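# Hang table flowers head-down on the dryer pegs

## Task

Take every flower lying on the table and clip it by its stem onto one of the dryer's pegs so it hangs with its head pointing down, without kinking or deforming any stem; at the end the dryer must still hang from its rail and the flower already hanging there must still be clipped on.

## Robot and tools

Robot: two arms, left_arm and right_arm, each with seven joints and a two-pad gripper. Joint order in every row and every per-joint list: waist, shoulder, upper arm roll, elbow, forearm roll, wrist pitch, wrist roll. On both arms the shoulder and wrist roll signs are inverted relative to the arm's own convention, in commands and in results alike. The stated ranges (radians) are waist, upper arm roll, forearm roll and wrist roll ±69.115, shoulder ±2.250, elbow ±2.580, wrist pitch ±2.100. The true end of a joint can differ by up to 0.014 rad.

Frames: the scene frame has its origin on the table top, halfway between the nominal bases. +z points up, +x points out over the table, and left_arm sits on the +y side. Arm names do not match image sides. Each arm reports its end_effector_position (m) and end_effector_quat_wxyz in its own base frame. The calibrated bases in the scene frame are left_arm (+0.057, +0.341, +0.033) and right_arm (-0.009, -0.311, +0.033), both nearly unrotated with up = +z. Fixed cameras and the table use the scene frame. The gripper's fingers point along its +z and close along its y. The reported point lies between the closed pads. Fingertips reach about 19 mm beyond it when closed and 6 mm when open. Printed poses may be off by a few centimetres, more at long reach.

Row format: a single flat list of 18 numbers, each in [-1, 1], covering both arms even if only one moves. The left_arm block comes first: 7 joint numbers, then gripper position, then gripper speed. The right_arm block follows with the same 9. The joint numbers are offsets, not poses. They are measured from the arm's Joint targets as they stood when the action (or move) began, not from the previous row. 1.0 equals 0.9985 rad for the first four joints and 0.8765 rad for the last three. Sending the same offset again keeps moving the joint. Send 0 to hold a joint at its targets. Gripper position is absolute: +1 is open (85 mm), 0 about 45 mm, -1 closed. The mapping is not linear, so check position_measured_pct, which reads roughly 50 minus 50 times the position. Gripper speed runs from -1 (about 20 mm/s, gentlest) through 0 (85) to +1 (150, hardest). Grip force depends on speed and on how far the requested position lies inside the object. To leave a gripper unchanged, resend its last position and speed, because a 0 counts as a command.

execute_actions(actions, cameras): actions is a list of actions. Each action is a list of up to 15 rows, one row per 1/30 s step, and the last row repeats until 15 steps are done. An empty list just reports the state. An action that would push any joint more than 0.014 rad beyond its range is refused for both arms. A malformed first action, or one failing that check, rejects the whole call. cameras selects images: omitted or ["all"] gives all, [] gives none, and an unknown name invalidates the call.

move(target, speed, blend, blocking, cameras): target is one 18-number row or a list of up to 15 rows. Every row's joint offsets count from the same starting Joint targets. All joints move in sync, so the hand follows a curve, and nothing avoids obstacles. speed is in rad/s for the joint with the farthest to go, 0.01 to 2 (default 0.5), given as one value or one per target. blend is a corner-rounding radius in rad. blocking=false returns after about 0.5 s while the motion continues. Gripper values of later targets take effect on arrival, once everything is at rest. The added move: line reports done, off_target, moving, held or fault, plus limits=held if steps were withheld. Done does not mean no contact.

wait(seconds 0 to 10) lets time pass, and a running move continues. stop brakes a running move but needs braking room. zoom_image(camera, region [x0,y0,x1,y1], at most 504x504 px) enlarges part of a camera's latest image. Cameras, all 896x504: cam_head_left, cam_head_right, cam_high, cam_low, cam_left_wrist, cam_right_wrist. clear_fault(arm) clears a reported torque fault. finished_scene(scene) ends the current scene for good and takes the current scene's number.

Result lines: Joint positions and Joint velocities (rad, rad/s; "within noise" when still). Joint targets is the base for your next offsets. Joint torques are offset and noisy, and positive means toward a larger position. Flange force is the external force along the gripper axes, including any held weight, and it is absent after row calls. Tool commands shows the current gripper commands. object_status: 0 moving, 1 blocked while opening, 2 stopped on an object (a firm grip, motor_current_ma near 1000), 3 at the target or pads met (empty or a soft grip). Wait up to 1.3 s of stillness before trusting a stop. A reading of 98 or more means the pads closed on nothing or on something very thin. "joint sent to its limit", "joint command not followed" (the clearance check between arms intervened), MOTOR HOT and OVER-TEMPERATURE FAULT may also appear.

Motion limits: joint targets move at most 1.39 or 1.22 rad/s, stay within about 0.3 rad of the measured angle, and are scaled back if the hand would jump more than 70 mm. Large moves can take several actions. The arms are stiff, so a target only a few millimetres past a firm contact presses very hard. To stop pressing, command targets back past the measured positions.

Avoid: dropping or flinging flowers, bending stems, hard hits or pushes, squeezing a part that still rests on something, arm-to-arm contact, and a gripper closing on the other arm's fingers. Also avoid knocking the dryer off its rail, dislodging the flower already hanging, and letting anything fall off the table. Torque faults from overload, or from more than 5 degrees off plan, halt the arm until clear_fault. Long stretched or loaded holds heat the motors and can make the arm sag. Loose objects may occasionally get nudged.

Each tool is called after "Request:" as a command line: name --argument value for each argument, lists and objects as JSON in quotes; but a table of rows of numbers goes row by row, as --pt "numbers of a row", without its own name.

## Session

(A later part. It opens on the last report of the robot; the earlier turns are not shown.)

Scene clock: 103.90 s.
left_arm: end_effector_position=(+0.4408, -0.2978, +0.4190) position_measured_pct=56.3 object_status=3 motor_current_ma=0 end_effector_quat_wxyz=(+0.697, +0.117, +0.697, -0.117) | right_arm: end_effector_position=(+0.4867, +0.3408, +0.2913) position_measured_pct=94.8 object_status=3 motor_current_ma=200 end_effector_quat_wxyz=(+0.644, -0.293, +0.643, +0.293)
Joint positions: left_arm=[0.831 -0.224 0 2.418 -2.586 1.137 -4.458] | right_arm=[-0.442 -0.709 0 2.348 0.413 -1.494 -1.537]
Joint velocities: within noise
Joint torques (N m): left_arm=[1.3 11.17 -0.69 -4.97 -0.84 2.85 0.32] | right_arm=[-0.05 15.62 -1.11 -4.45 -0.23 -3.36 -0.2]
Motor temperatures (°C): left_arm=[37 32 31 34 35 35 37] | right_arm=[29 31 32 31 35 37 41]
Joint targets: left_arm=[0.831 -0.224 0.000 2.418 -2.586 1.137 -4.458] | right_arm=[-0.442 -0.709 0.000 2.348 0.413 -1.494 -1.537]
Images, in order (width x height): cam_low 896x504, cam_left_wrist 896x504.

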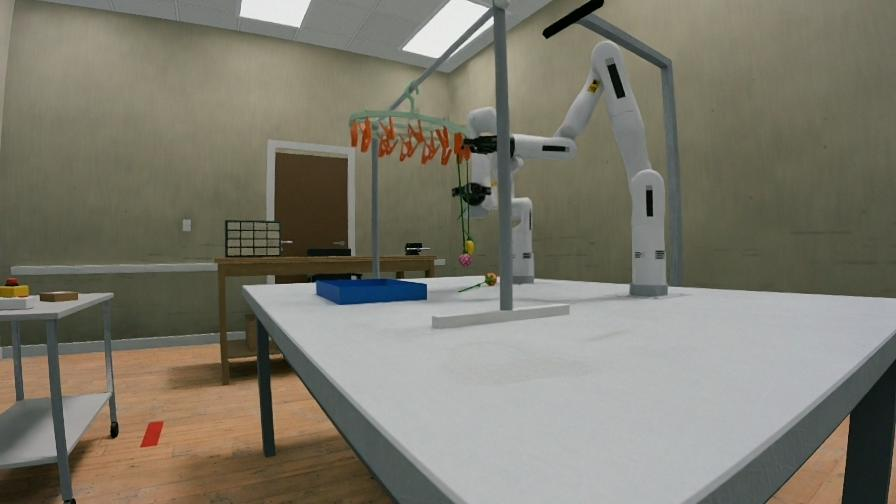

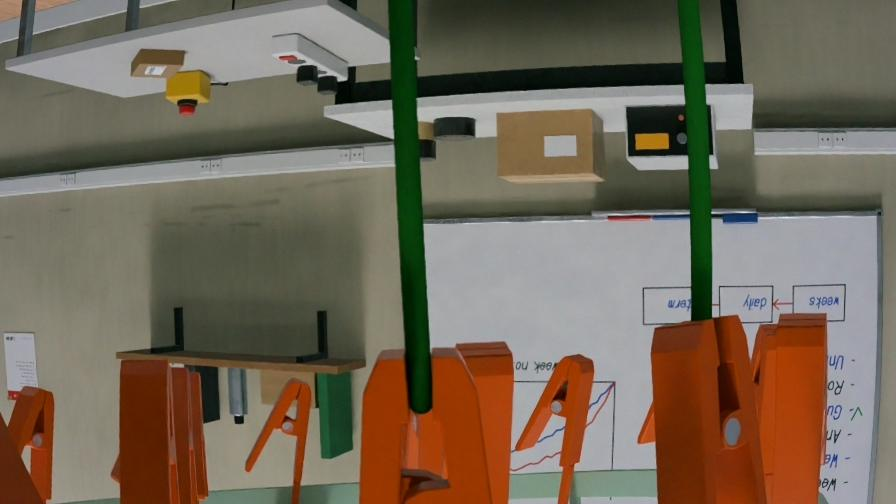

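Request:
execute_actions --actions '[[[0,0,0,0,0,0,0,-0.12,-1,0,0,0,0,0,0,0,-0.8,-1]],[[0,0,0,0,0,0,0,-0.12,-1,0,0,0,0,0,0,0,-0.6,-1]],[[0,0,0,0,0,0,0,-0.12,-1,0,0,0,0,0,0,0,-0.4,-1]]]' --cameras '["cam_left_wrist","cam_right_wrist"]'

Request:
execute_actions --actions '[[[0,0,0,0,0,0,0,-0.12,-1,0,0,0,0,0,0,0,-0.2,-1]],[[0,0,0,0,0,0,0,-0.12,-1,0,0,0,0,0,0,0,0,-1]]]' --cameras '["cam_low","cam_left_wrist","cam_right_wrist"]'

Scene clock: 106.47 s.
left_arm: end_effector_position=(+0.4408, -0.2978, +0.4190) position_measured_pct=56.3 object_status=3 motor_current_ma=0 end_effector_quat_wxyz=(+0.697, +0.117, +0.697, -0.117) | right_arm: end_effector_position=(+0.4867, +0.3408, +0.2913) position_measured_pct=69.7 object_status=0 motor_current_ma=0 end_effector_quat_wxyz=(+0.644, -0.293, +0.643, +0.293)
Joint positions: left_arm=[0.831 -0.224 0 2.418 -2.586 1.137 -4.458] | right_arm=[-0.442 -0.709 0 2.348 0.413 -1.494 -1.537]
Joint velocities: within noise
Joint torques (N m): left_arm=[1.37 11.28 -0.72 -5.06 -0.9 2.86 0.31] | right_arm=[-0.06 15.52 -1.08 -4.25 -0.24 -3.33 -0.25]
Motor temperatures (°C): left_arm=[37 32 31 34 35 35 37] | right_arm=[29 31 32 31 35 37 41]
Joint targets: left_arm=[0.831 -0.224 0.000 2.418 -2.586 1.137 -4.458] | right_arm=[-0.442 -0.709 0.000 2.348 0.413 -1.494 -1.537]
Images, in order (width x height): cam_left_wrist 896x504, cam_right_wrist 896x504.

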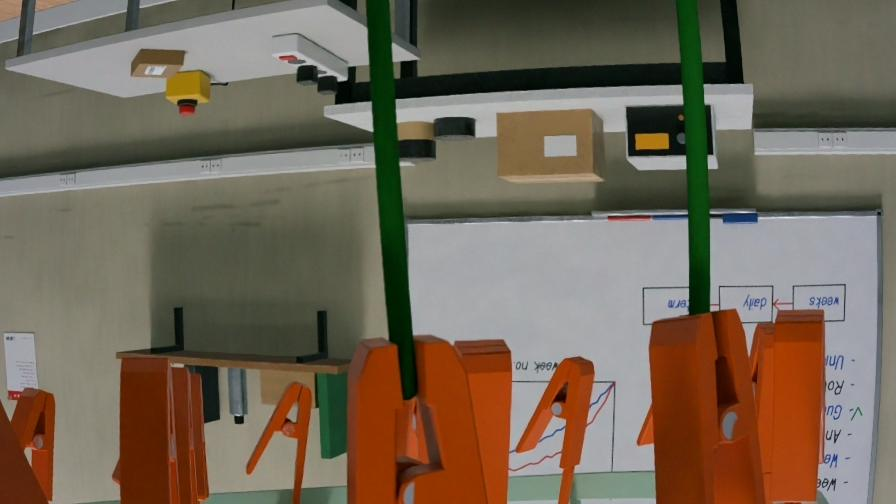

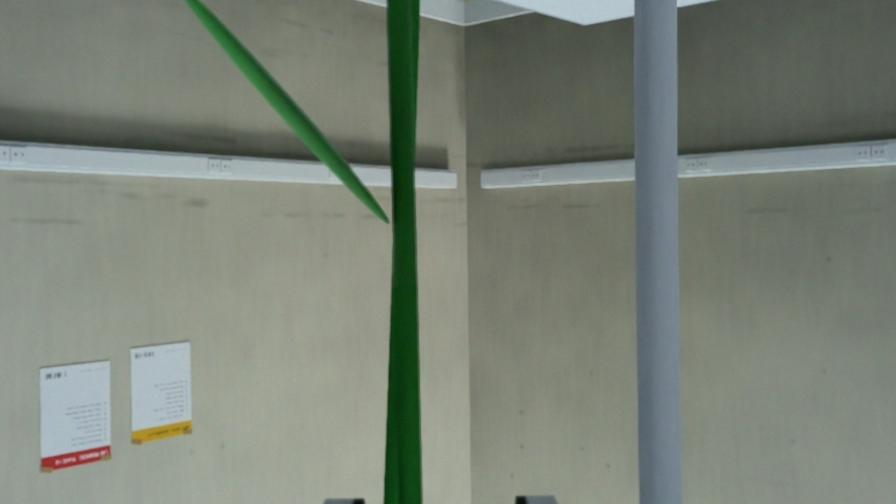

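Scene clock: 107.67 s.
left_arm: end_effector_position=(+0.4408, -0.2978, +0.4190) position_measured_pct=56.3 object_status=3 motor_current_ma=0 end_effector_quat_wxyz=(+0.697, +0.117, +0.697, -0.117) | right_arm: end_effector_position=(+0.4867, +0.3408, +0.2913) position_measured_pct=49.8 object_status=0 motor_current_ma=0 end_effector_quat_wxyz=(+0.644, -0.293, +0.643, +0.293)
Joint positions: left_arm=[0.831 -0.224 0 2.418 -2.586 1.137 -4.458] | right_arm=[-0.442 -0.709 0 2.348 0.413 -1.494 -1.537]
Joint velocities: within noise
Joint torques (N m): left_arm=[1.33 11.27 -0.71 -5.01 -0.89 2.89 0.3] | right_arm=[-0.05 15.49 -1.18 -4.3 -0.24 -3.35 -0.18]
Motor temperatures (°C): left_arm=[37 32 31 34 35 35 37] | right_arm=[29 31 32 31 35 37 41]
Joint targets: left_arm=[0.831 -0.224 0.000 2.418 -2.586 1.137 -4.458] | right_arm=[-0.442 -0.709 0.000 2.348 0.413 -1.494 -1.537]
Images, in order (width x height): cam_low 896x504, cam_left_wrist 896x504, cam_right_wrist 896x504.

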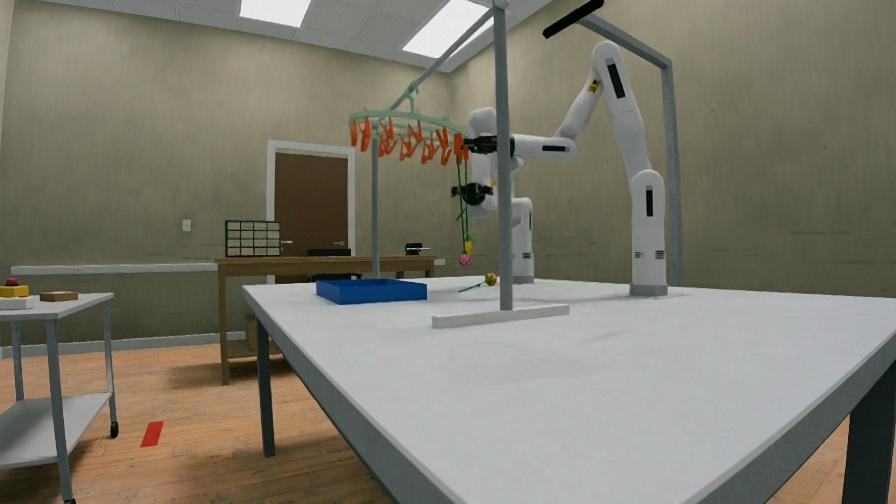

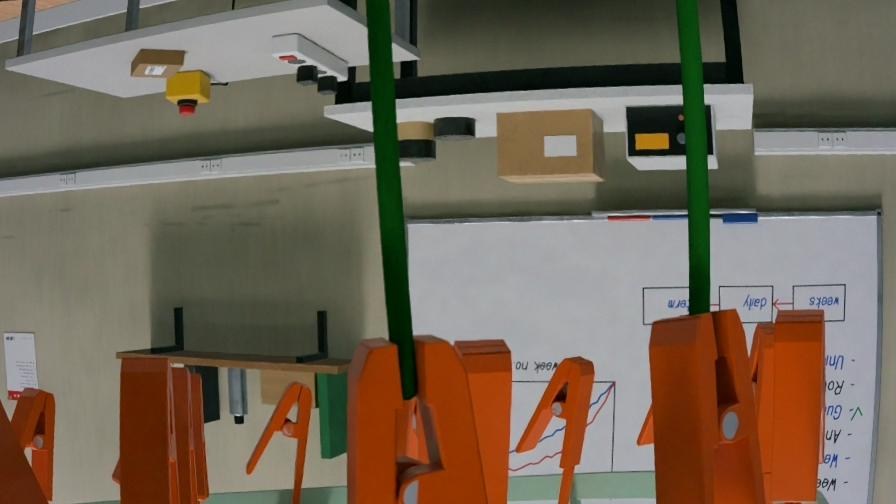

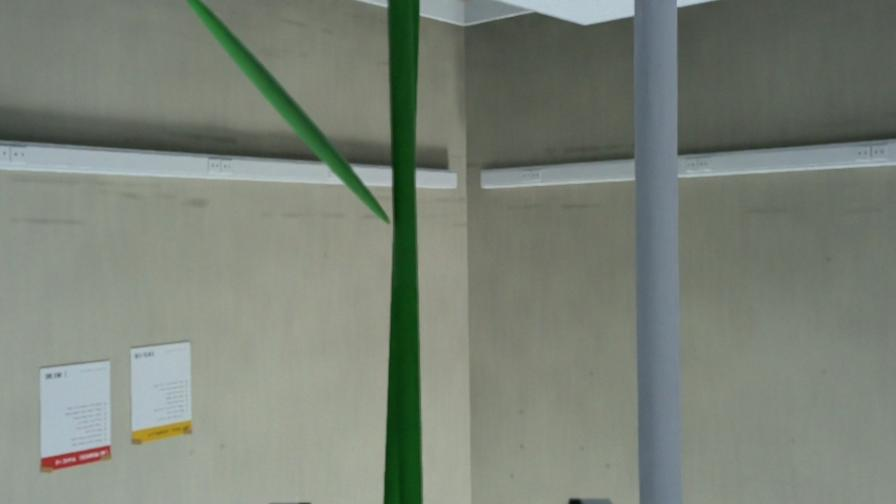

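Request:
move --target '[0,0,0,0,0,0,0,0.15,-1,0.0783,0.0026,0,0.1373,0.0882,-0.1387,-0.0655,0,-1]' --speed 0.12 --cameras '["cam_low","cam_left_wrist","cam_high","cam_head_left"]'

Scene clock: 114.50 s.
left_arm: end_effector_position=(+0.4408, -0.2978, +0.4190) position_measured_pct=42.4 object_status=3 motor_current_ma=0 end_effector_quat_wxyz=(+0.697, +0.117, +0.697, -0.117) | right_arm: end_effector_position=(+0.4539, +0.3032, +0.2913) position_measured_pct=49.8 object_status=3 motor_current_ma=0 end_effector_quat_wxyz=(+0.644, -0.293, +0.643, +0.293)
Joint positions: left_arm=[0.831 -0.224 0 2.418 -2.586 1.137 -4.458] | right_arm=[-0.364 -0.706 0 2.486 0.491 -1.615 -1.594]
Joint velocities: within noise
Joint torques (N m): left_arm=[1.37 11.27 -0.74 -5.12 -0.87 2.94 0.34] | right_arm=[0.15 14.21 -1.28 -3.13 -0.02 -3.3 -0.2]
Motor temperatures (°C): left_arm=[37 32 31 34 35 35 37] | right_arm=[29 31 32 31 35 37 41]
Flange force (N): left_arm=[-3.2 0.3 5.5] | right_arm=[-5.9 0.0 -1.6]
Joint targets: left_arm=[0.831 -0.224 0.000 2.418 -2.586 1.137 -4.458] | right_arm=[-0.364 -0.706 0.000 2.486 0.491 -1.616 -1.594]
move: done
Images, in order (width x height): cam_head_left 896x504, cam_high 896x504, cam_low 896x504, cam_left_wrist 896x504.

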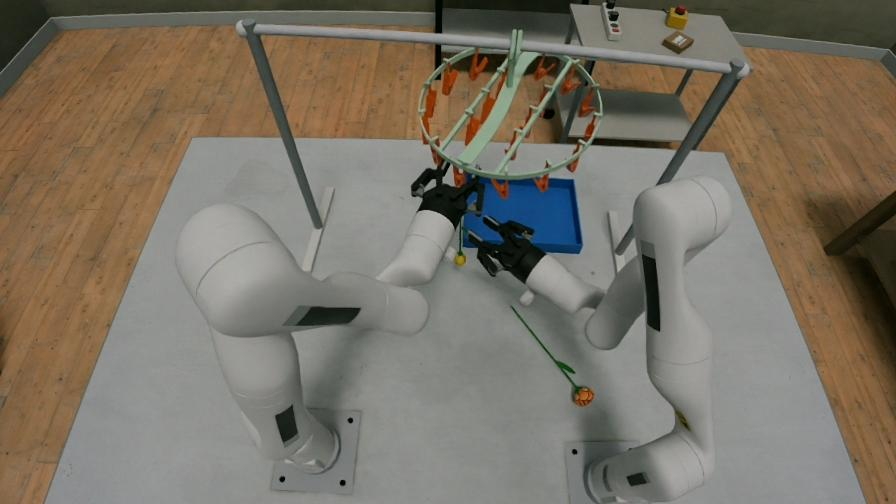

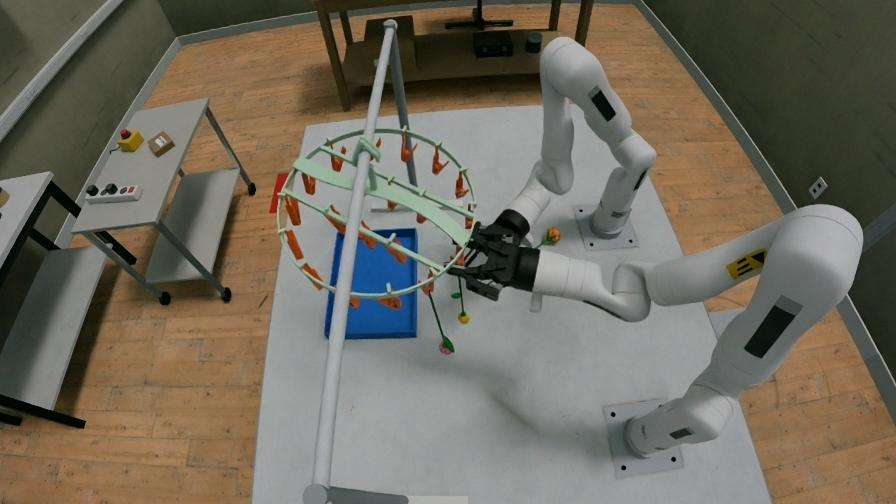

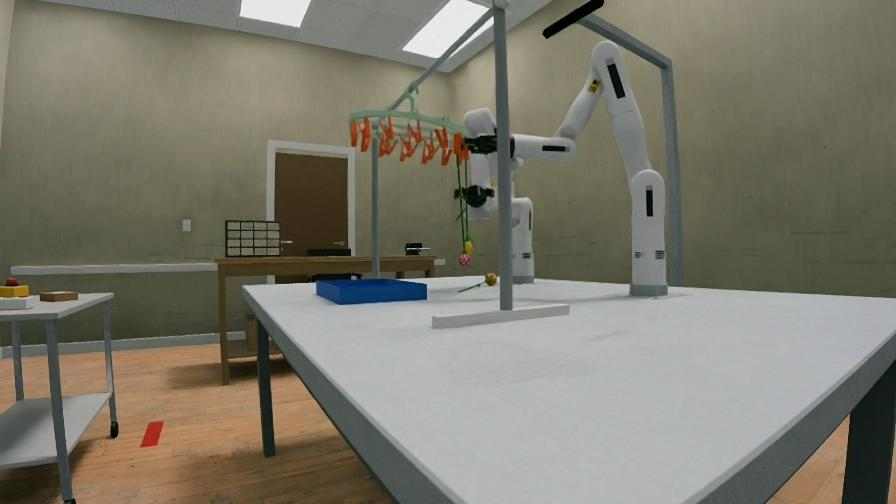

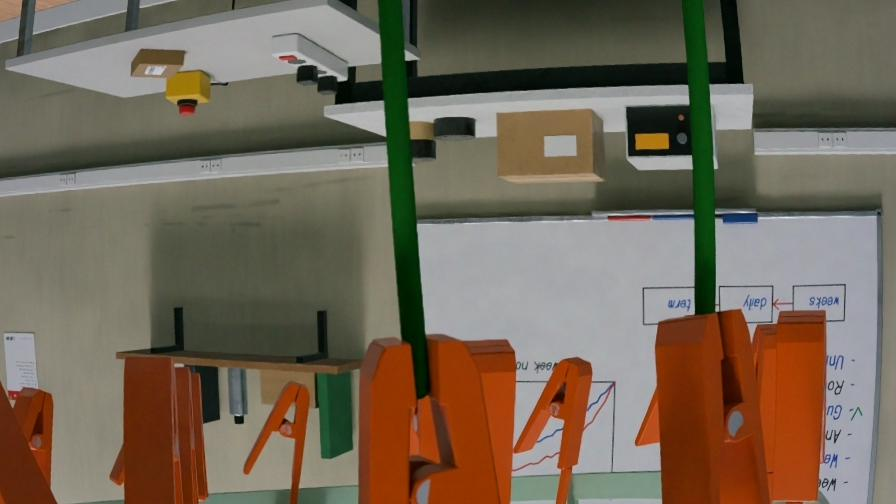

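Request:
move --target '[0.1769,0.098,0,0.148,0.1952,0.1,0.0439,0.15,-1,0.2644,0.2567,0,-0.0856,-0.3314,0.987,-0.0064,0,-1]' --speed 0.4 --cameras '["cam_left_wrist","cam_high","cam_head_left"]'

Request:
move --target '[0,0,0,0,0,0,0,0.15,-1,-0.2003,0.1502,0,-0.1002,-0.2282,0.8557,-0.0685,-0.5,-1]' --speed 0.7 --cameras '[]'

Request:
move --target '[0,0,0,0,0,0,0,0.15,-1,-0.1767,0.049,0,-0.1566,0,0.8521,-0.0719,-0.5,-1]' --speed 0.7 --cameras '["cam_right_wrist","cam_high","cam_head_right"]'

Scene clock: 118.30 s.
left_arm: end_effector_position=(+0.3749, -0.2746, +0.4189) position_measured_pct=42.4 object_status=3 motor_current_ma=0 end_effector_quat_wxyz=(+0.697, +0.117, +0.697, -0.117) | right_arm: end_effector_position=(+0.5337, +0.0710, +0.2045) position_measured_pct=49.8 object_status=3 motor_current_ma=0 end_effector_quat_wxyz=(+0.494, -0.153, +0.855, +0.040)
Joint positions: left_arm=[1.008 -0.126 0 2.566 -2.415 1.225 -4.419] | right_arm=[-0.1 -0.45 0 2.4 0.2 -0.75 -1.6]
Joint velocities: within noise
Joint torques (N m): left_arm=[1.36 8.59 -0.65 -4.22 -1.01 2.8 0.32] | right_arm=[-0.35 12.9 -0.66 -5.89 -0.12 -2.8 -0.16]
Motor temperatures (°C): left_arm=[37 32 31 34 35 35 37] | right_arm=[29 31 32 31 35 37 41]
Flange force (N): left_arm=[-3.7 -1.2 5.3] | right_arm=[-1.8 -0.9 -4.6]
Joint targets: left_arm=[1.008 -0.126 0.000 2.566 -2.415 1.225 -4.419] | right_arm=[-0.100 -0.450 0.000 2.400 0.200 -0.750 -1.600]
move: done
Images, in order (width x height): cam_head_left 896x504, cam_high 896x504, cam_left_wrist 896x504.

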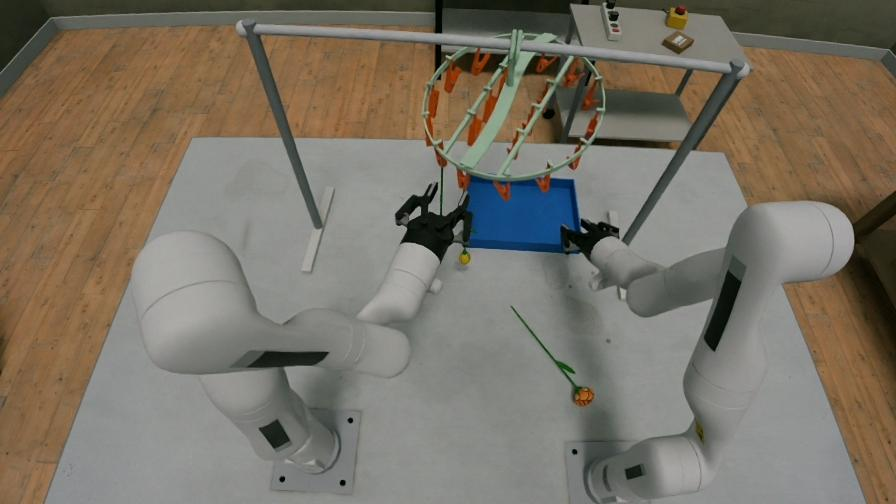

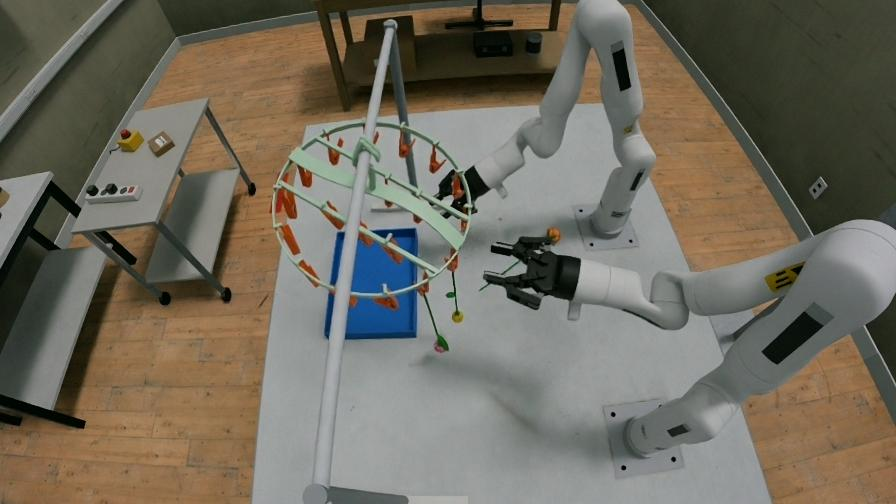

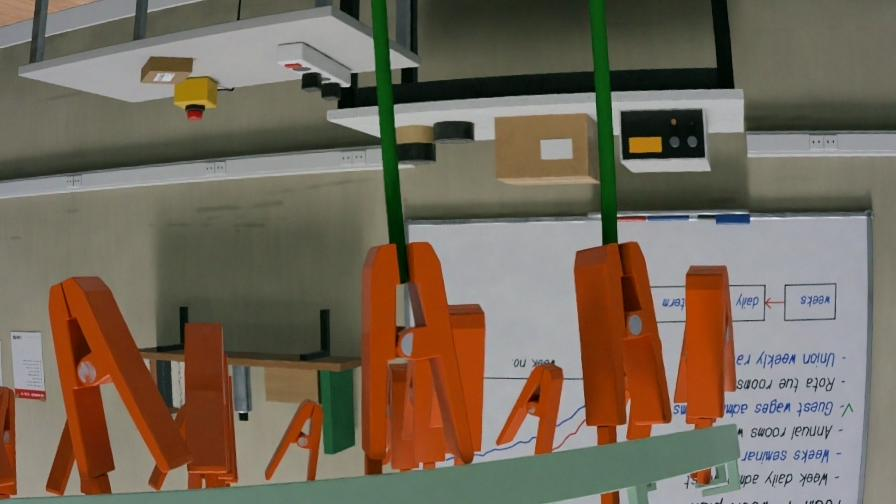

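Scene clock: 119.93 s.
left_arm: end_effector_position=(+0.3748, -0.2746, +0.4189) position_measured_pct=42.4 object_status=3 motor_current_ma=0 end_effector_quat_wxyz=(+0.697, +0.117, +0.697, -0.117) | right_arm: end_effector_position=(+0.4344, +0.1083, +0.1508) position_measured_pct=74.9 object_status=3 motor_current_ma=0 end_effector_quat_wxyz=(+0.266, -0.186, +0.945, +0.028)
Joint positions: left_arm=[1.008 -0.126 0 2.566 -2.415 1.225 -4.419] | right_arm=[-0.3 -0.3 0 2.3 0 0 -1.66]
Joint velocities: within noise
Joint torques (N m): left_arm=[1.27 8.66 -0.7 -4.3 -0.93 2.81 0.29] | right_arm=[-0.09 11.08 -0.48 -6.86 -0.13 -1.66 -0.17]
Motor temperatures (°C): left_arm=[37 32 31 34 35 35 37] | right_arm=[29 31 32 31 35 37 41]
Flange force (N): left_arm=[-3.3 -1.1 5.2] | right_arm=[1.5 3.4 -4.1]
Joint targets: left_arm=[1.008 -0.126 0.000 2.566 -2.415 1.225 -4.419] | right_arm=[-0.300 -0.300 0.000 2.300 0.000 0.000 -1.660]
move: done
No camera images: "cameras" was empty.

Scene clock: 121.57 s.
left_arm: end_effector_position=(+0.3748, -0.2746, +0.4189) position_measured_pct=42.4 object_status=3 motor_current_ma=0 end_effector_quat_wxyz=(+0.697, +0.117, +0.697, -0.117) | right_arm: end_effector_position=(+0.2942, +0.1238, +0.1505) position_measured_pct=74.9 object_status=3 motor_current_ma=0 end_effector_quat_wxyz=(+0.000, -0.309, +0.951, +0.000)
Joint positions: left_arm=[1.008 -0.126 0 2.566 -2.415 1.225 -4.419] | right_arm=[-0.476 -0.251 0 2.144 0 0.746 -1.723]
Joint velocities: within noise
Joint torques (N m): left_arm=[1.31 8.67 -0.63 -4.38 -0.94 2.8 0.33] | right_arm=[-0.06 9.97 -0.54 -6.87 -0.12 -0.23 -0.22]
Motor temperatures (°C): left_arm=[37 32 31 34 35 35 37] | right_arm=[29 31 32 31 35 37 41]
Flange force (N): left_arm=[-2.9 -0.8 5.2] | right_arm=[4.0 1.1 -2.2]
Joint targets: left_arm=[1.008 -0.126 0.000 2.566 -2.415 1.225 -4.419] | right_arm=[-0.476 -0.251 0.000 2.144 0.000 0.747 -1.723]
move: done
Images, in order (width x height): cam_head_right 896x504, cam_high 896x504, cam_right_wrist 896x504.

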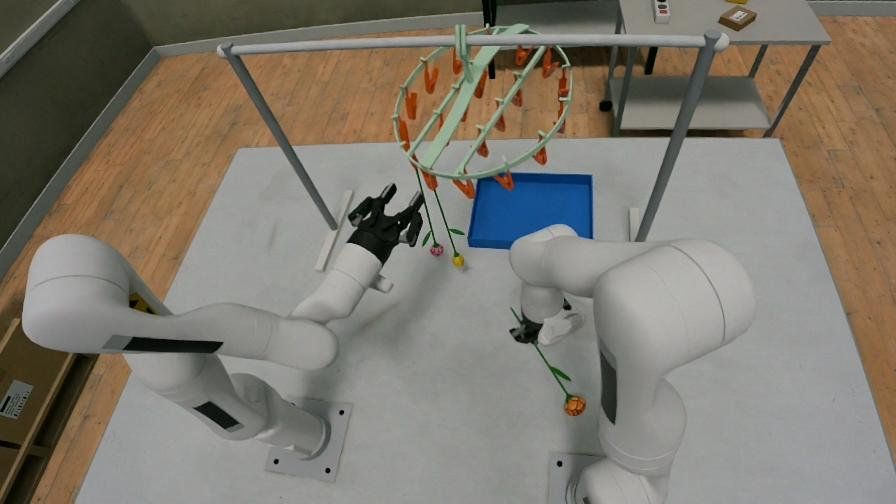

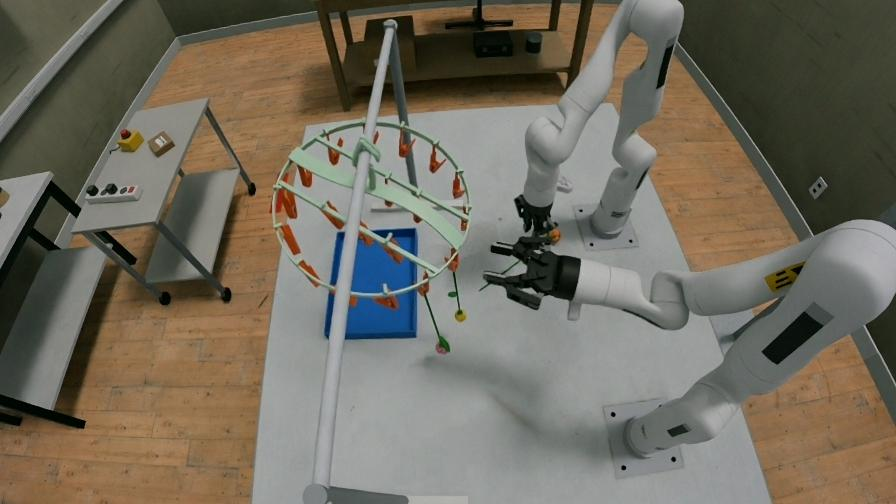

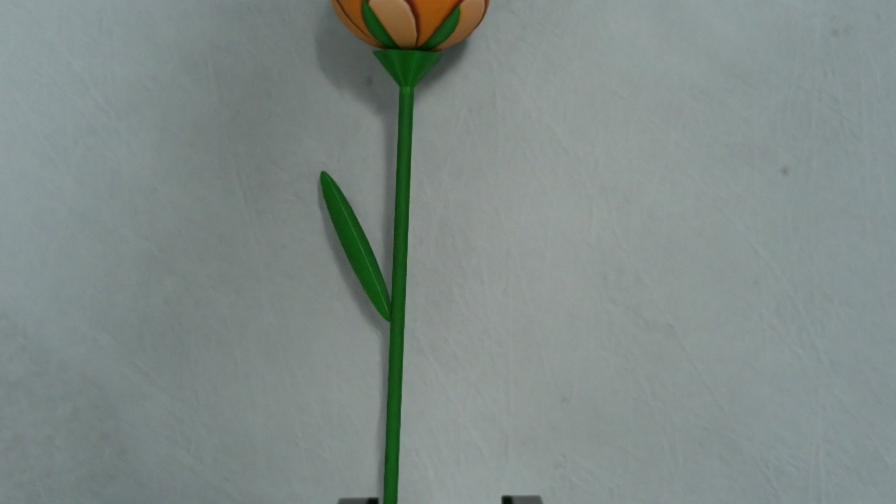

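Request:
move --pt "0.3597 -0.2096 0 -0.3398 0.6883 0.2183 0.3057 0.15 -1 0.0412 -0.2584 0 0.0207 0 -0.318 -0.001 -0.5 -1" --pt "0.4167 -0.4101 0 -0.7223 0.939 0.3719 0.5345 0.15 -1 0.0412 -0.2584 0 0.0207 0 -0.318 -0.001 -0.5 -1" --speed 0.5 --cameras '["cam_right_wrist","cam_left_wrist","cam_high","cam_head_left"]'

Scene clock: 131.63 s.
left_arm: end_effector_position=(+0.3482, -0.3936, +0.4188) position_measured_pct=42.4 object_status=3 motor_current_ma=0 end_effector_quat_wxyz=(+0.706, -0.041, +0.706, +0.042) | right_arm: end_effector_position=(+0.3252, +0.1238, +0.0605) position_measured_pct=74.9 object_status=3 motor_current_ma=0 end_effector_quat_wxyz=(+0.000, -0.290, +0.957, +0.000)
Joint positions: left_arm=[1.424 -0.536 0 1.845 -1.592 1.551 -3.951] | right_arm=[-0.435 -0.509 0 2.164 0 0.468 -1.724]
Joint velocities: within noise
Joint torques (N m): left_arm=[1.36 16.05 -1.77 -4.45 -2.14 2.15 0.19] | right_arm=[0 12.78 -0.48 -4.89 -0.12 -0.16 -0.18]
Motor temperatures (°C): left_arm=[37 32 31 34 35 35 37] | right_arm=[29 31 32 31 35 37 41]
Flange force (N): left_arm=[-3.1 -4.9 1.9] | right_arm=[3.6 1.5 -2.9]
Joint targets: left_arm=[1.424 -0.536 0.000 1.845 -1.592 1.551 -3.951] | right_arm=[-0.435 -0.509 0.000 2.164 0.000 0.468 -1.724]
move: done
Images, in order (width x height): cam_head_left 896x504, cam_high 896x504, cam_left_wrist 896x504, cam_right_wrist 896x504.

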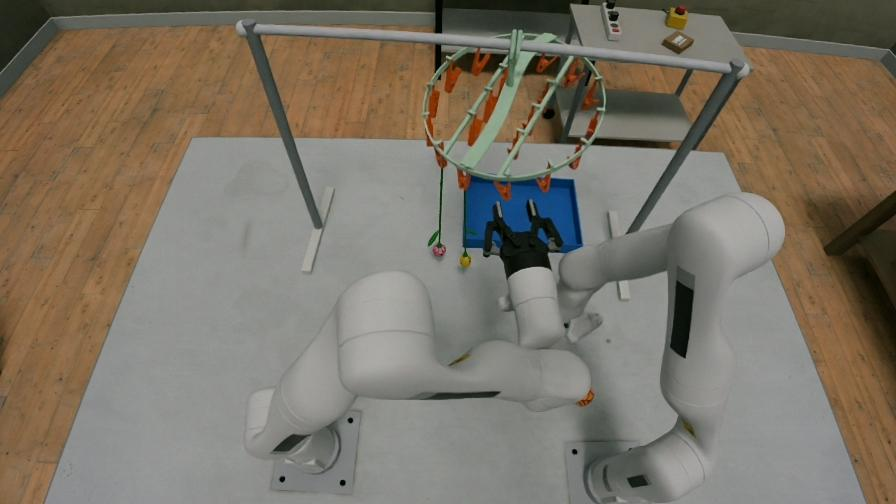

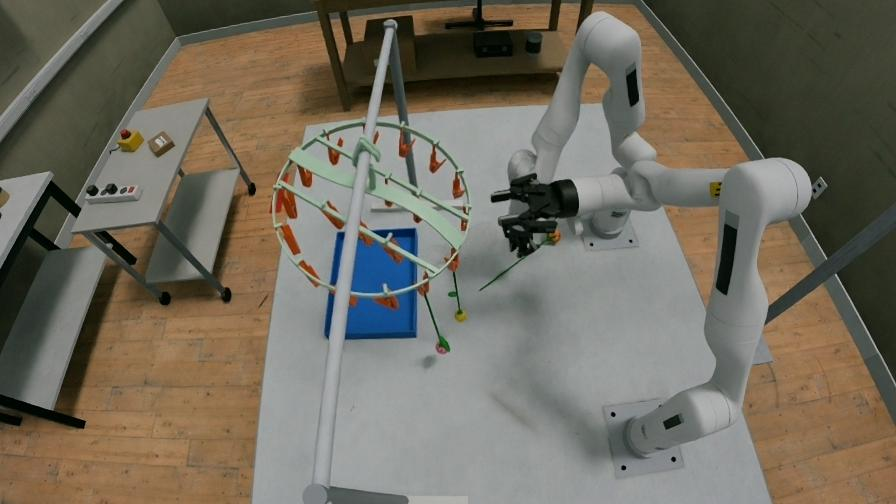

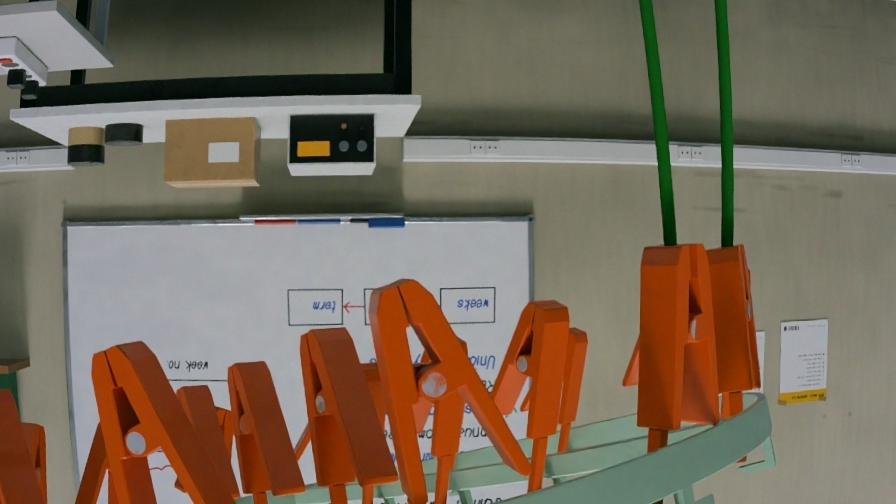

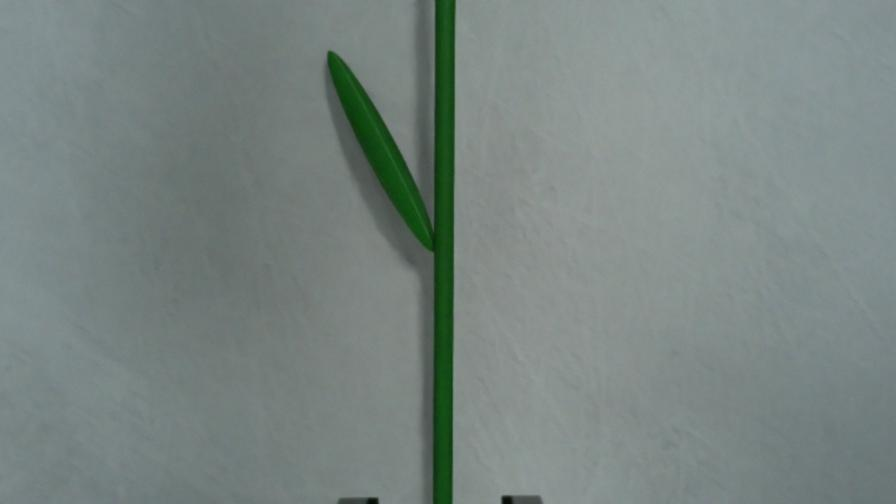

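Request:
move --target '[0,0,0,0,0,0,0,0.15,-1,0,-0.1966,0,0.0338,0,-0.2624,0,-0.5,-1]' --speed 0.15 --cameras '[]'

Request:
execute_actions --actions '[[[0,0,0,0,0,0,0,0.15,-1,0,0,0,0,0,0,0,-0.8,-1]],[[0,0,0,0,0,0,0,0.15,-1,0,0,0,0,0,0,0,-0.9,-1]]]' --cameras '["cam_right_wrist","cam_head_right"]'

Scene clock: 134.03 s.
left_arm: end_effector_position=(+0.3481, -0.3936, +0.4187) position_measured_pct=42.4 object_status=3 motor_current_ma=0 end_effector_quat_wxyz=(+0.706, -0.041, +0.706, +0.042) | right_arm: end_effector_position=(+0.3252, +0.1238, -0.0115) position_measured_pct=74.9 object_status=3 motor_current_ma=0 end_effector_quat_wxyz=(+0.000, -0.290, +0.957, +0.000)
Joint positions: left_arm=[1.424 -0.536 0 1.845 -1.592 1.551 -3.951] | right_arm=[-0.435 -0.705 0 2.198 0 0.238 -1.724]
Joint velocities: within noise
Joint torques (N m): left_arm=[1.35 16.23 -1.84 -4.41 -2.19 2.14 0.34] | right_arm=[-0.04 14.02 -0.4 -3 -0.13 -0.35 -0.25]
Motor temperatures (°C): left_arm=[37 32 31 34 35 35 37] | right_arm=[29 31 32 31 35 37 41]
Flange force (N): left_arm=[-2.4 -5.1 1.7] | right_arm=[2.7 1.1 -4.5]
Joint targets: left_arm=[1.424 -0.536 0.000 1.845 -1.592 1.551 -3.951] | right_arm=[-0.435 -0.705 0.000 2.198 0.000 0.238 -1.724]
move: done
No camera images: "cameras" was empty.

Scene clock: 135.50 s.
left_arm: end_effector_position=(+0.3481, -0.3936, +0.4187) position_measured_pct=42.4 object_status=3 motor_current_ma=0 end_effector_quat_wxyz=(+0.706, -0.041, +0.706, +0.042) | right_arm: end_effector_position=(+0.3252, +0.1238, -0.0115) position_measured_pct=94.4 object_status=0 motor_current_ma=470 end_effector_quat_wxyz=(+0.000, -0.290, +0.957, +0.000)
Joint positions: left_arm=[1.424 -0.536 0 1.845 -1.592 1.551 -3.951] | right_arm=[-0.435 -0.705 0 2.198 0 0.238 -1.724]
Joint velocities: within noise
Joint torques (N m): left_arm=[1.31 16.2 -1.72 -4.4 -2.14 2.15 0.29] | right_arm=[-0.05 14.08 -0.38 -3.02 -0.18 -0.12 -0.22]
Motor temperatures (°C): left_arm=[37 32 31 34 35 35 37] | right_arm=[29 31 32 31 35 37 41]
Joint targets: left_arm=[1.424 -0.536 0.000 1.845 -1.592 1.551 -3.951] | right_arm=[-0.435 -0.705 0.000 2.198 0.000 0.238 -1.724]
Images, in order (width x height): cam_head_right 896x504, cam_right_wrist 896x504.

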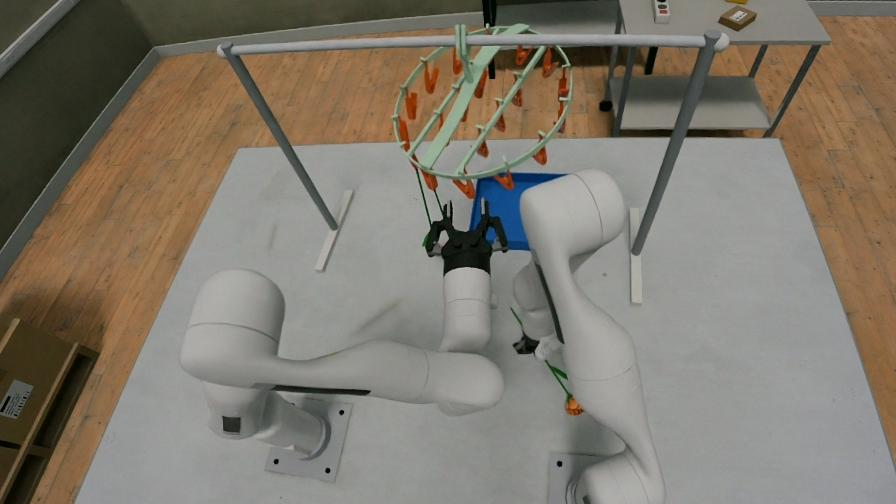

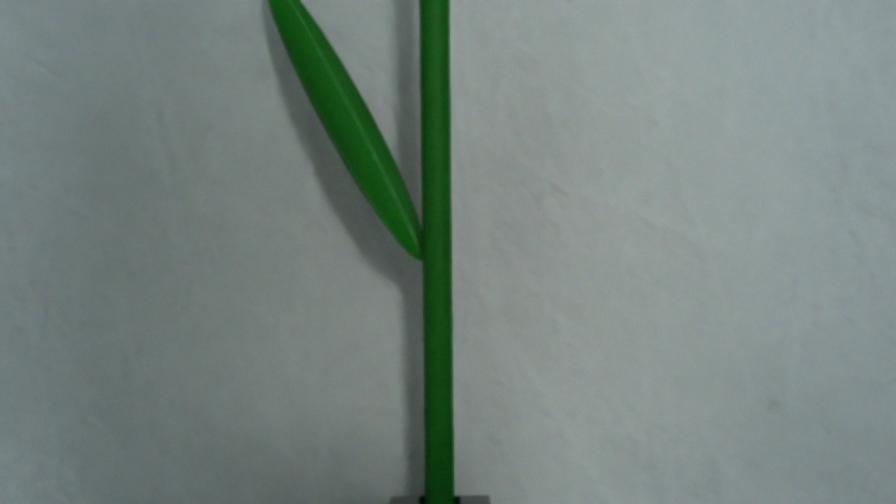

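Request:
move --target '[0,0,0,0,0,0,0,0.15,-1,0,0.1966,0,-0.0338,0,0.2624,0,-0.9,-1]' --speed 0.2 --cameras '["cam_right_wrist","cam_left_wrist","cam_high","cam_low"]'

Request:
zoom_image --camera "cam_left_wrist" --region '[300, 200, 760, 504]'

Request:
zoom_image --camera "cam_high" --region '[400, 140, 560, 300]'

Request:
zoom_image --camera "cam_low" --region '[380, 100, 540, 260]'

Scene clock: 141.70 s.
left_arm: end_effector_position=(+0.3481, -0.3936, +0.4187) position_measured_pct=42.4 object_status=3 motor_current_ma=0 end_effector_quat_wxyz=(+0.706, -0.041, +0.706, +0.042) | right_arm: end_effector_position=(+0.3252, +0.1238, +0.0605) position_measured_pct=94.8 object_status=3 motor_current_ma=510 end_effector_quat_wxyz=(+0.000, -0.290, +0.957, +0.000)
Joint positions: left_arm=[1.424 -0.536 0 1.845 -1.592 1.551 -3.951] | right_arm=[-0.435 -0.509 0 2.164 0 0.468 -1.724]
Joint velocities: within noise
Joint torques (N m): left_arm=[1.39 16.26 -1.82 -4.44 -2.17 2.09 0.29] | right_arm=[-0.04 12.71 -0.52 -4.87 -0.1 -0.19 -0.17]
Motor temperatures (°C): left_arm=[37 32 31 34 35 35 37] | right_arm=[29 31 32 31 35 37 41]
Flange force (N): left_arm=[-2.4 -5.1 1.7] | right_arm=[3.6 1.3 -3.2]
Joint targets: left_arm=[1.424 -0.536 0.000 1.845 -1.592 1.551 -3.951] | right_arm=[-0.435 -0.509 0.000 2.164 0.000 0.468 -1.724]
move: done
Images, in order (width x height): cam_high 896x504, cam_low 896x504, cam_left_wrist 896x504, cam_right_wrist 896x504.

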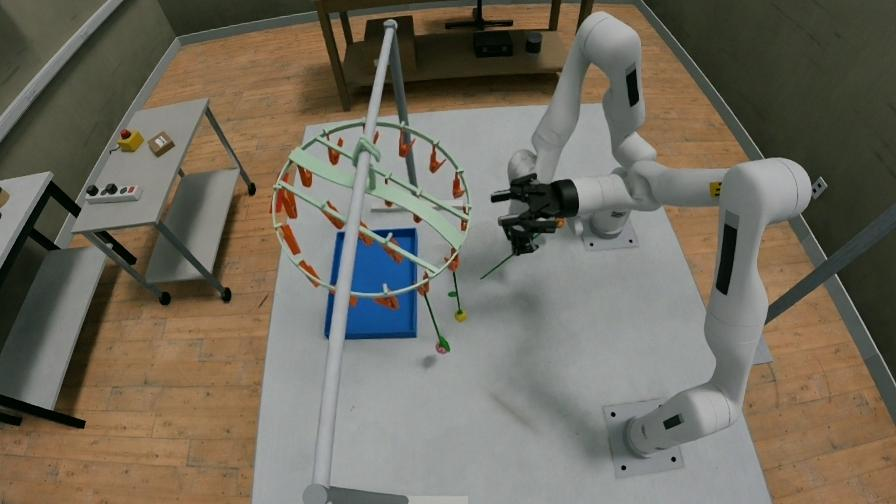

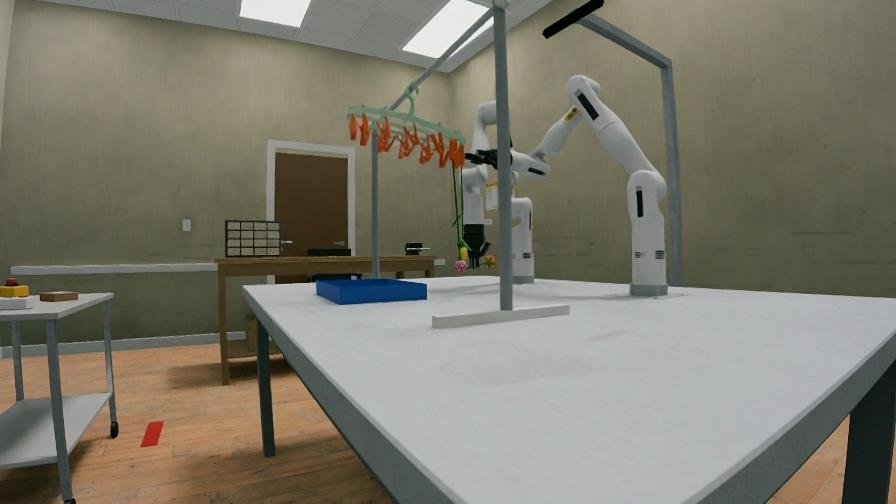

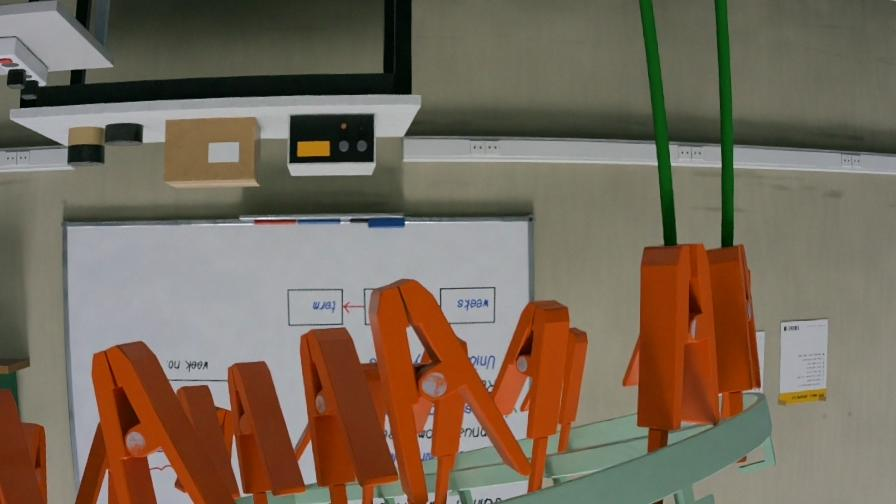

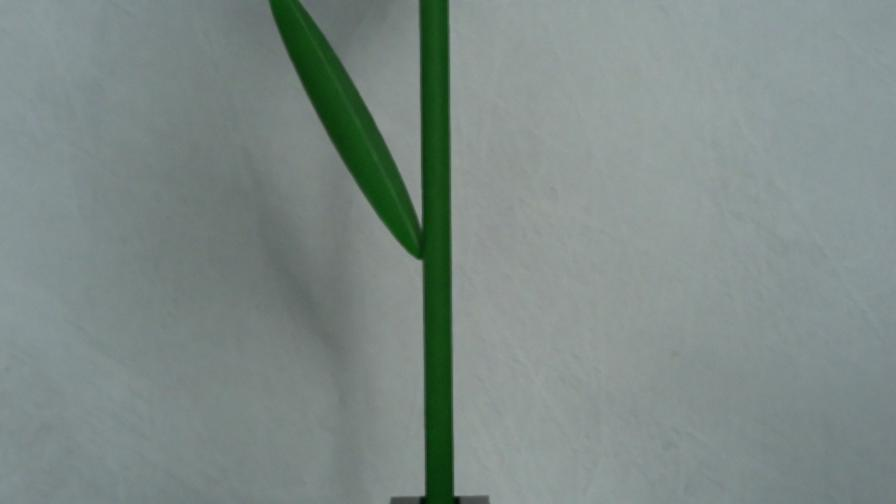

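Scaled by 1.096 from the camera's 896x504 image, which has a finer 1280x720 frame.

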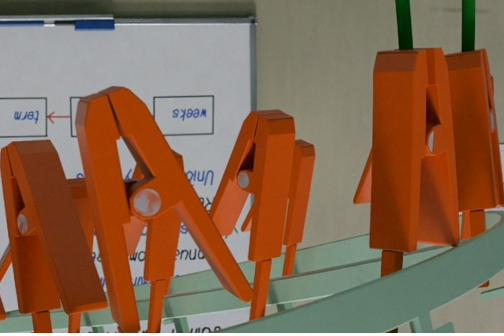

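Scaled by 3.150 from the camera's 896x504 image, which has a finer 1280x720 frame.

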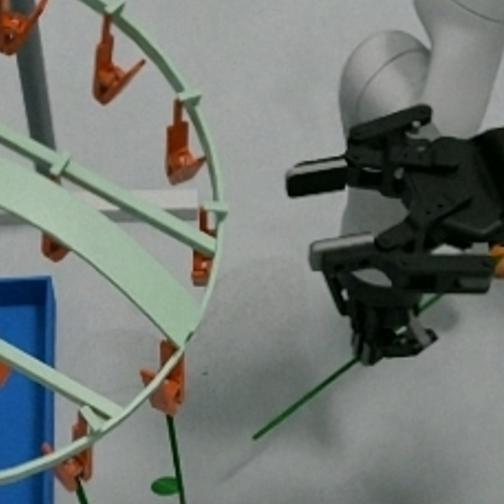

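Scaled by 3.150 from the camera's 896x504 image, which has a finer 1280x720 frame.

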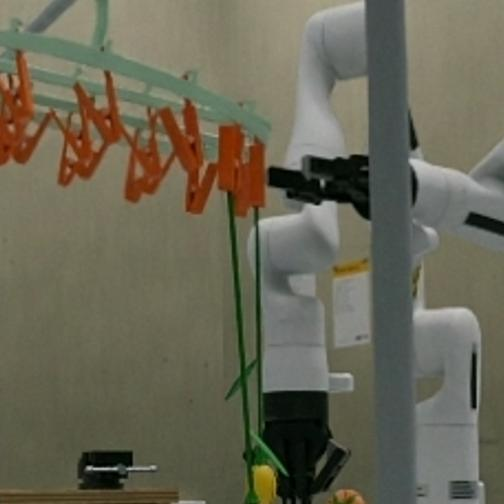

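Request:
zoom_image --camera "cam_high" --region '[440, 180, 520, 260]'

Request:
zoom_image --camera "cam_low" --region '[420, 120, 490, 190]'

Scaled by 6.300 from the camera's 896x504 image, which has a finer 1280x720 frame.

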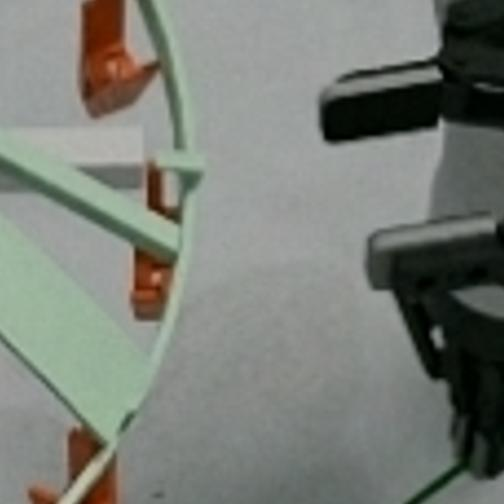

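Scaled by 7.200 from the camera's 896x504 image, which has a finer 1280x720 frame.

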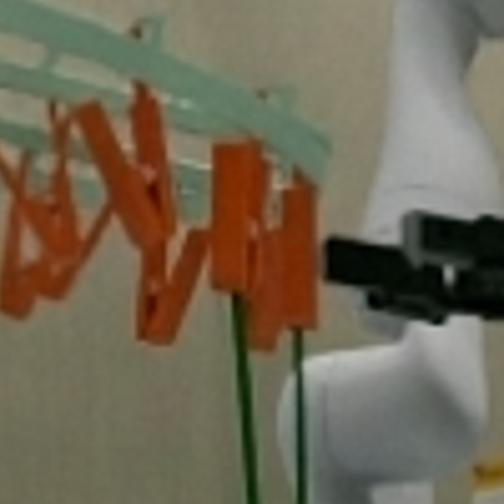

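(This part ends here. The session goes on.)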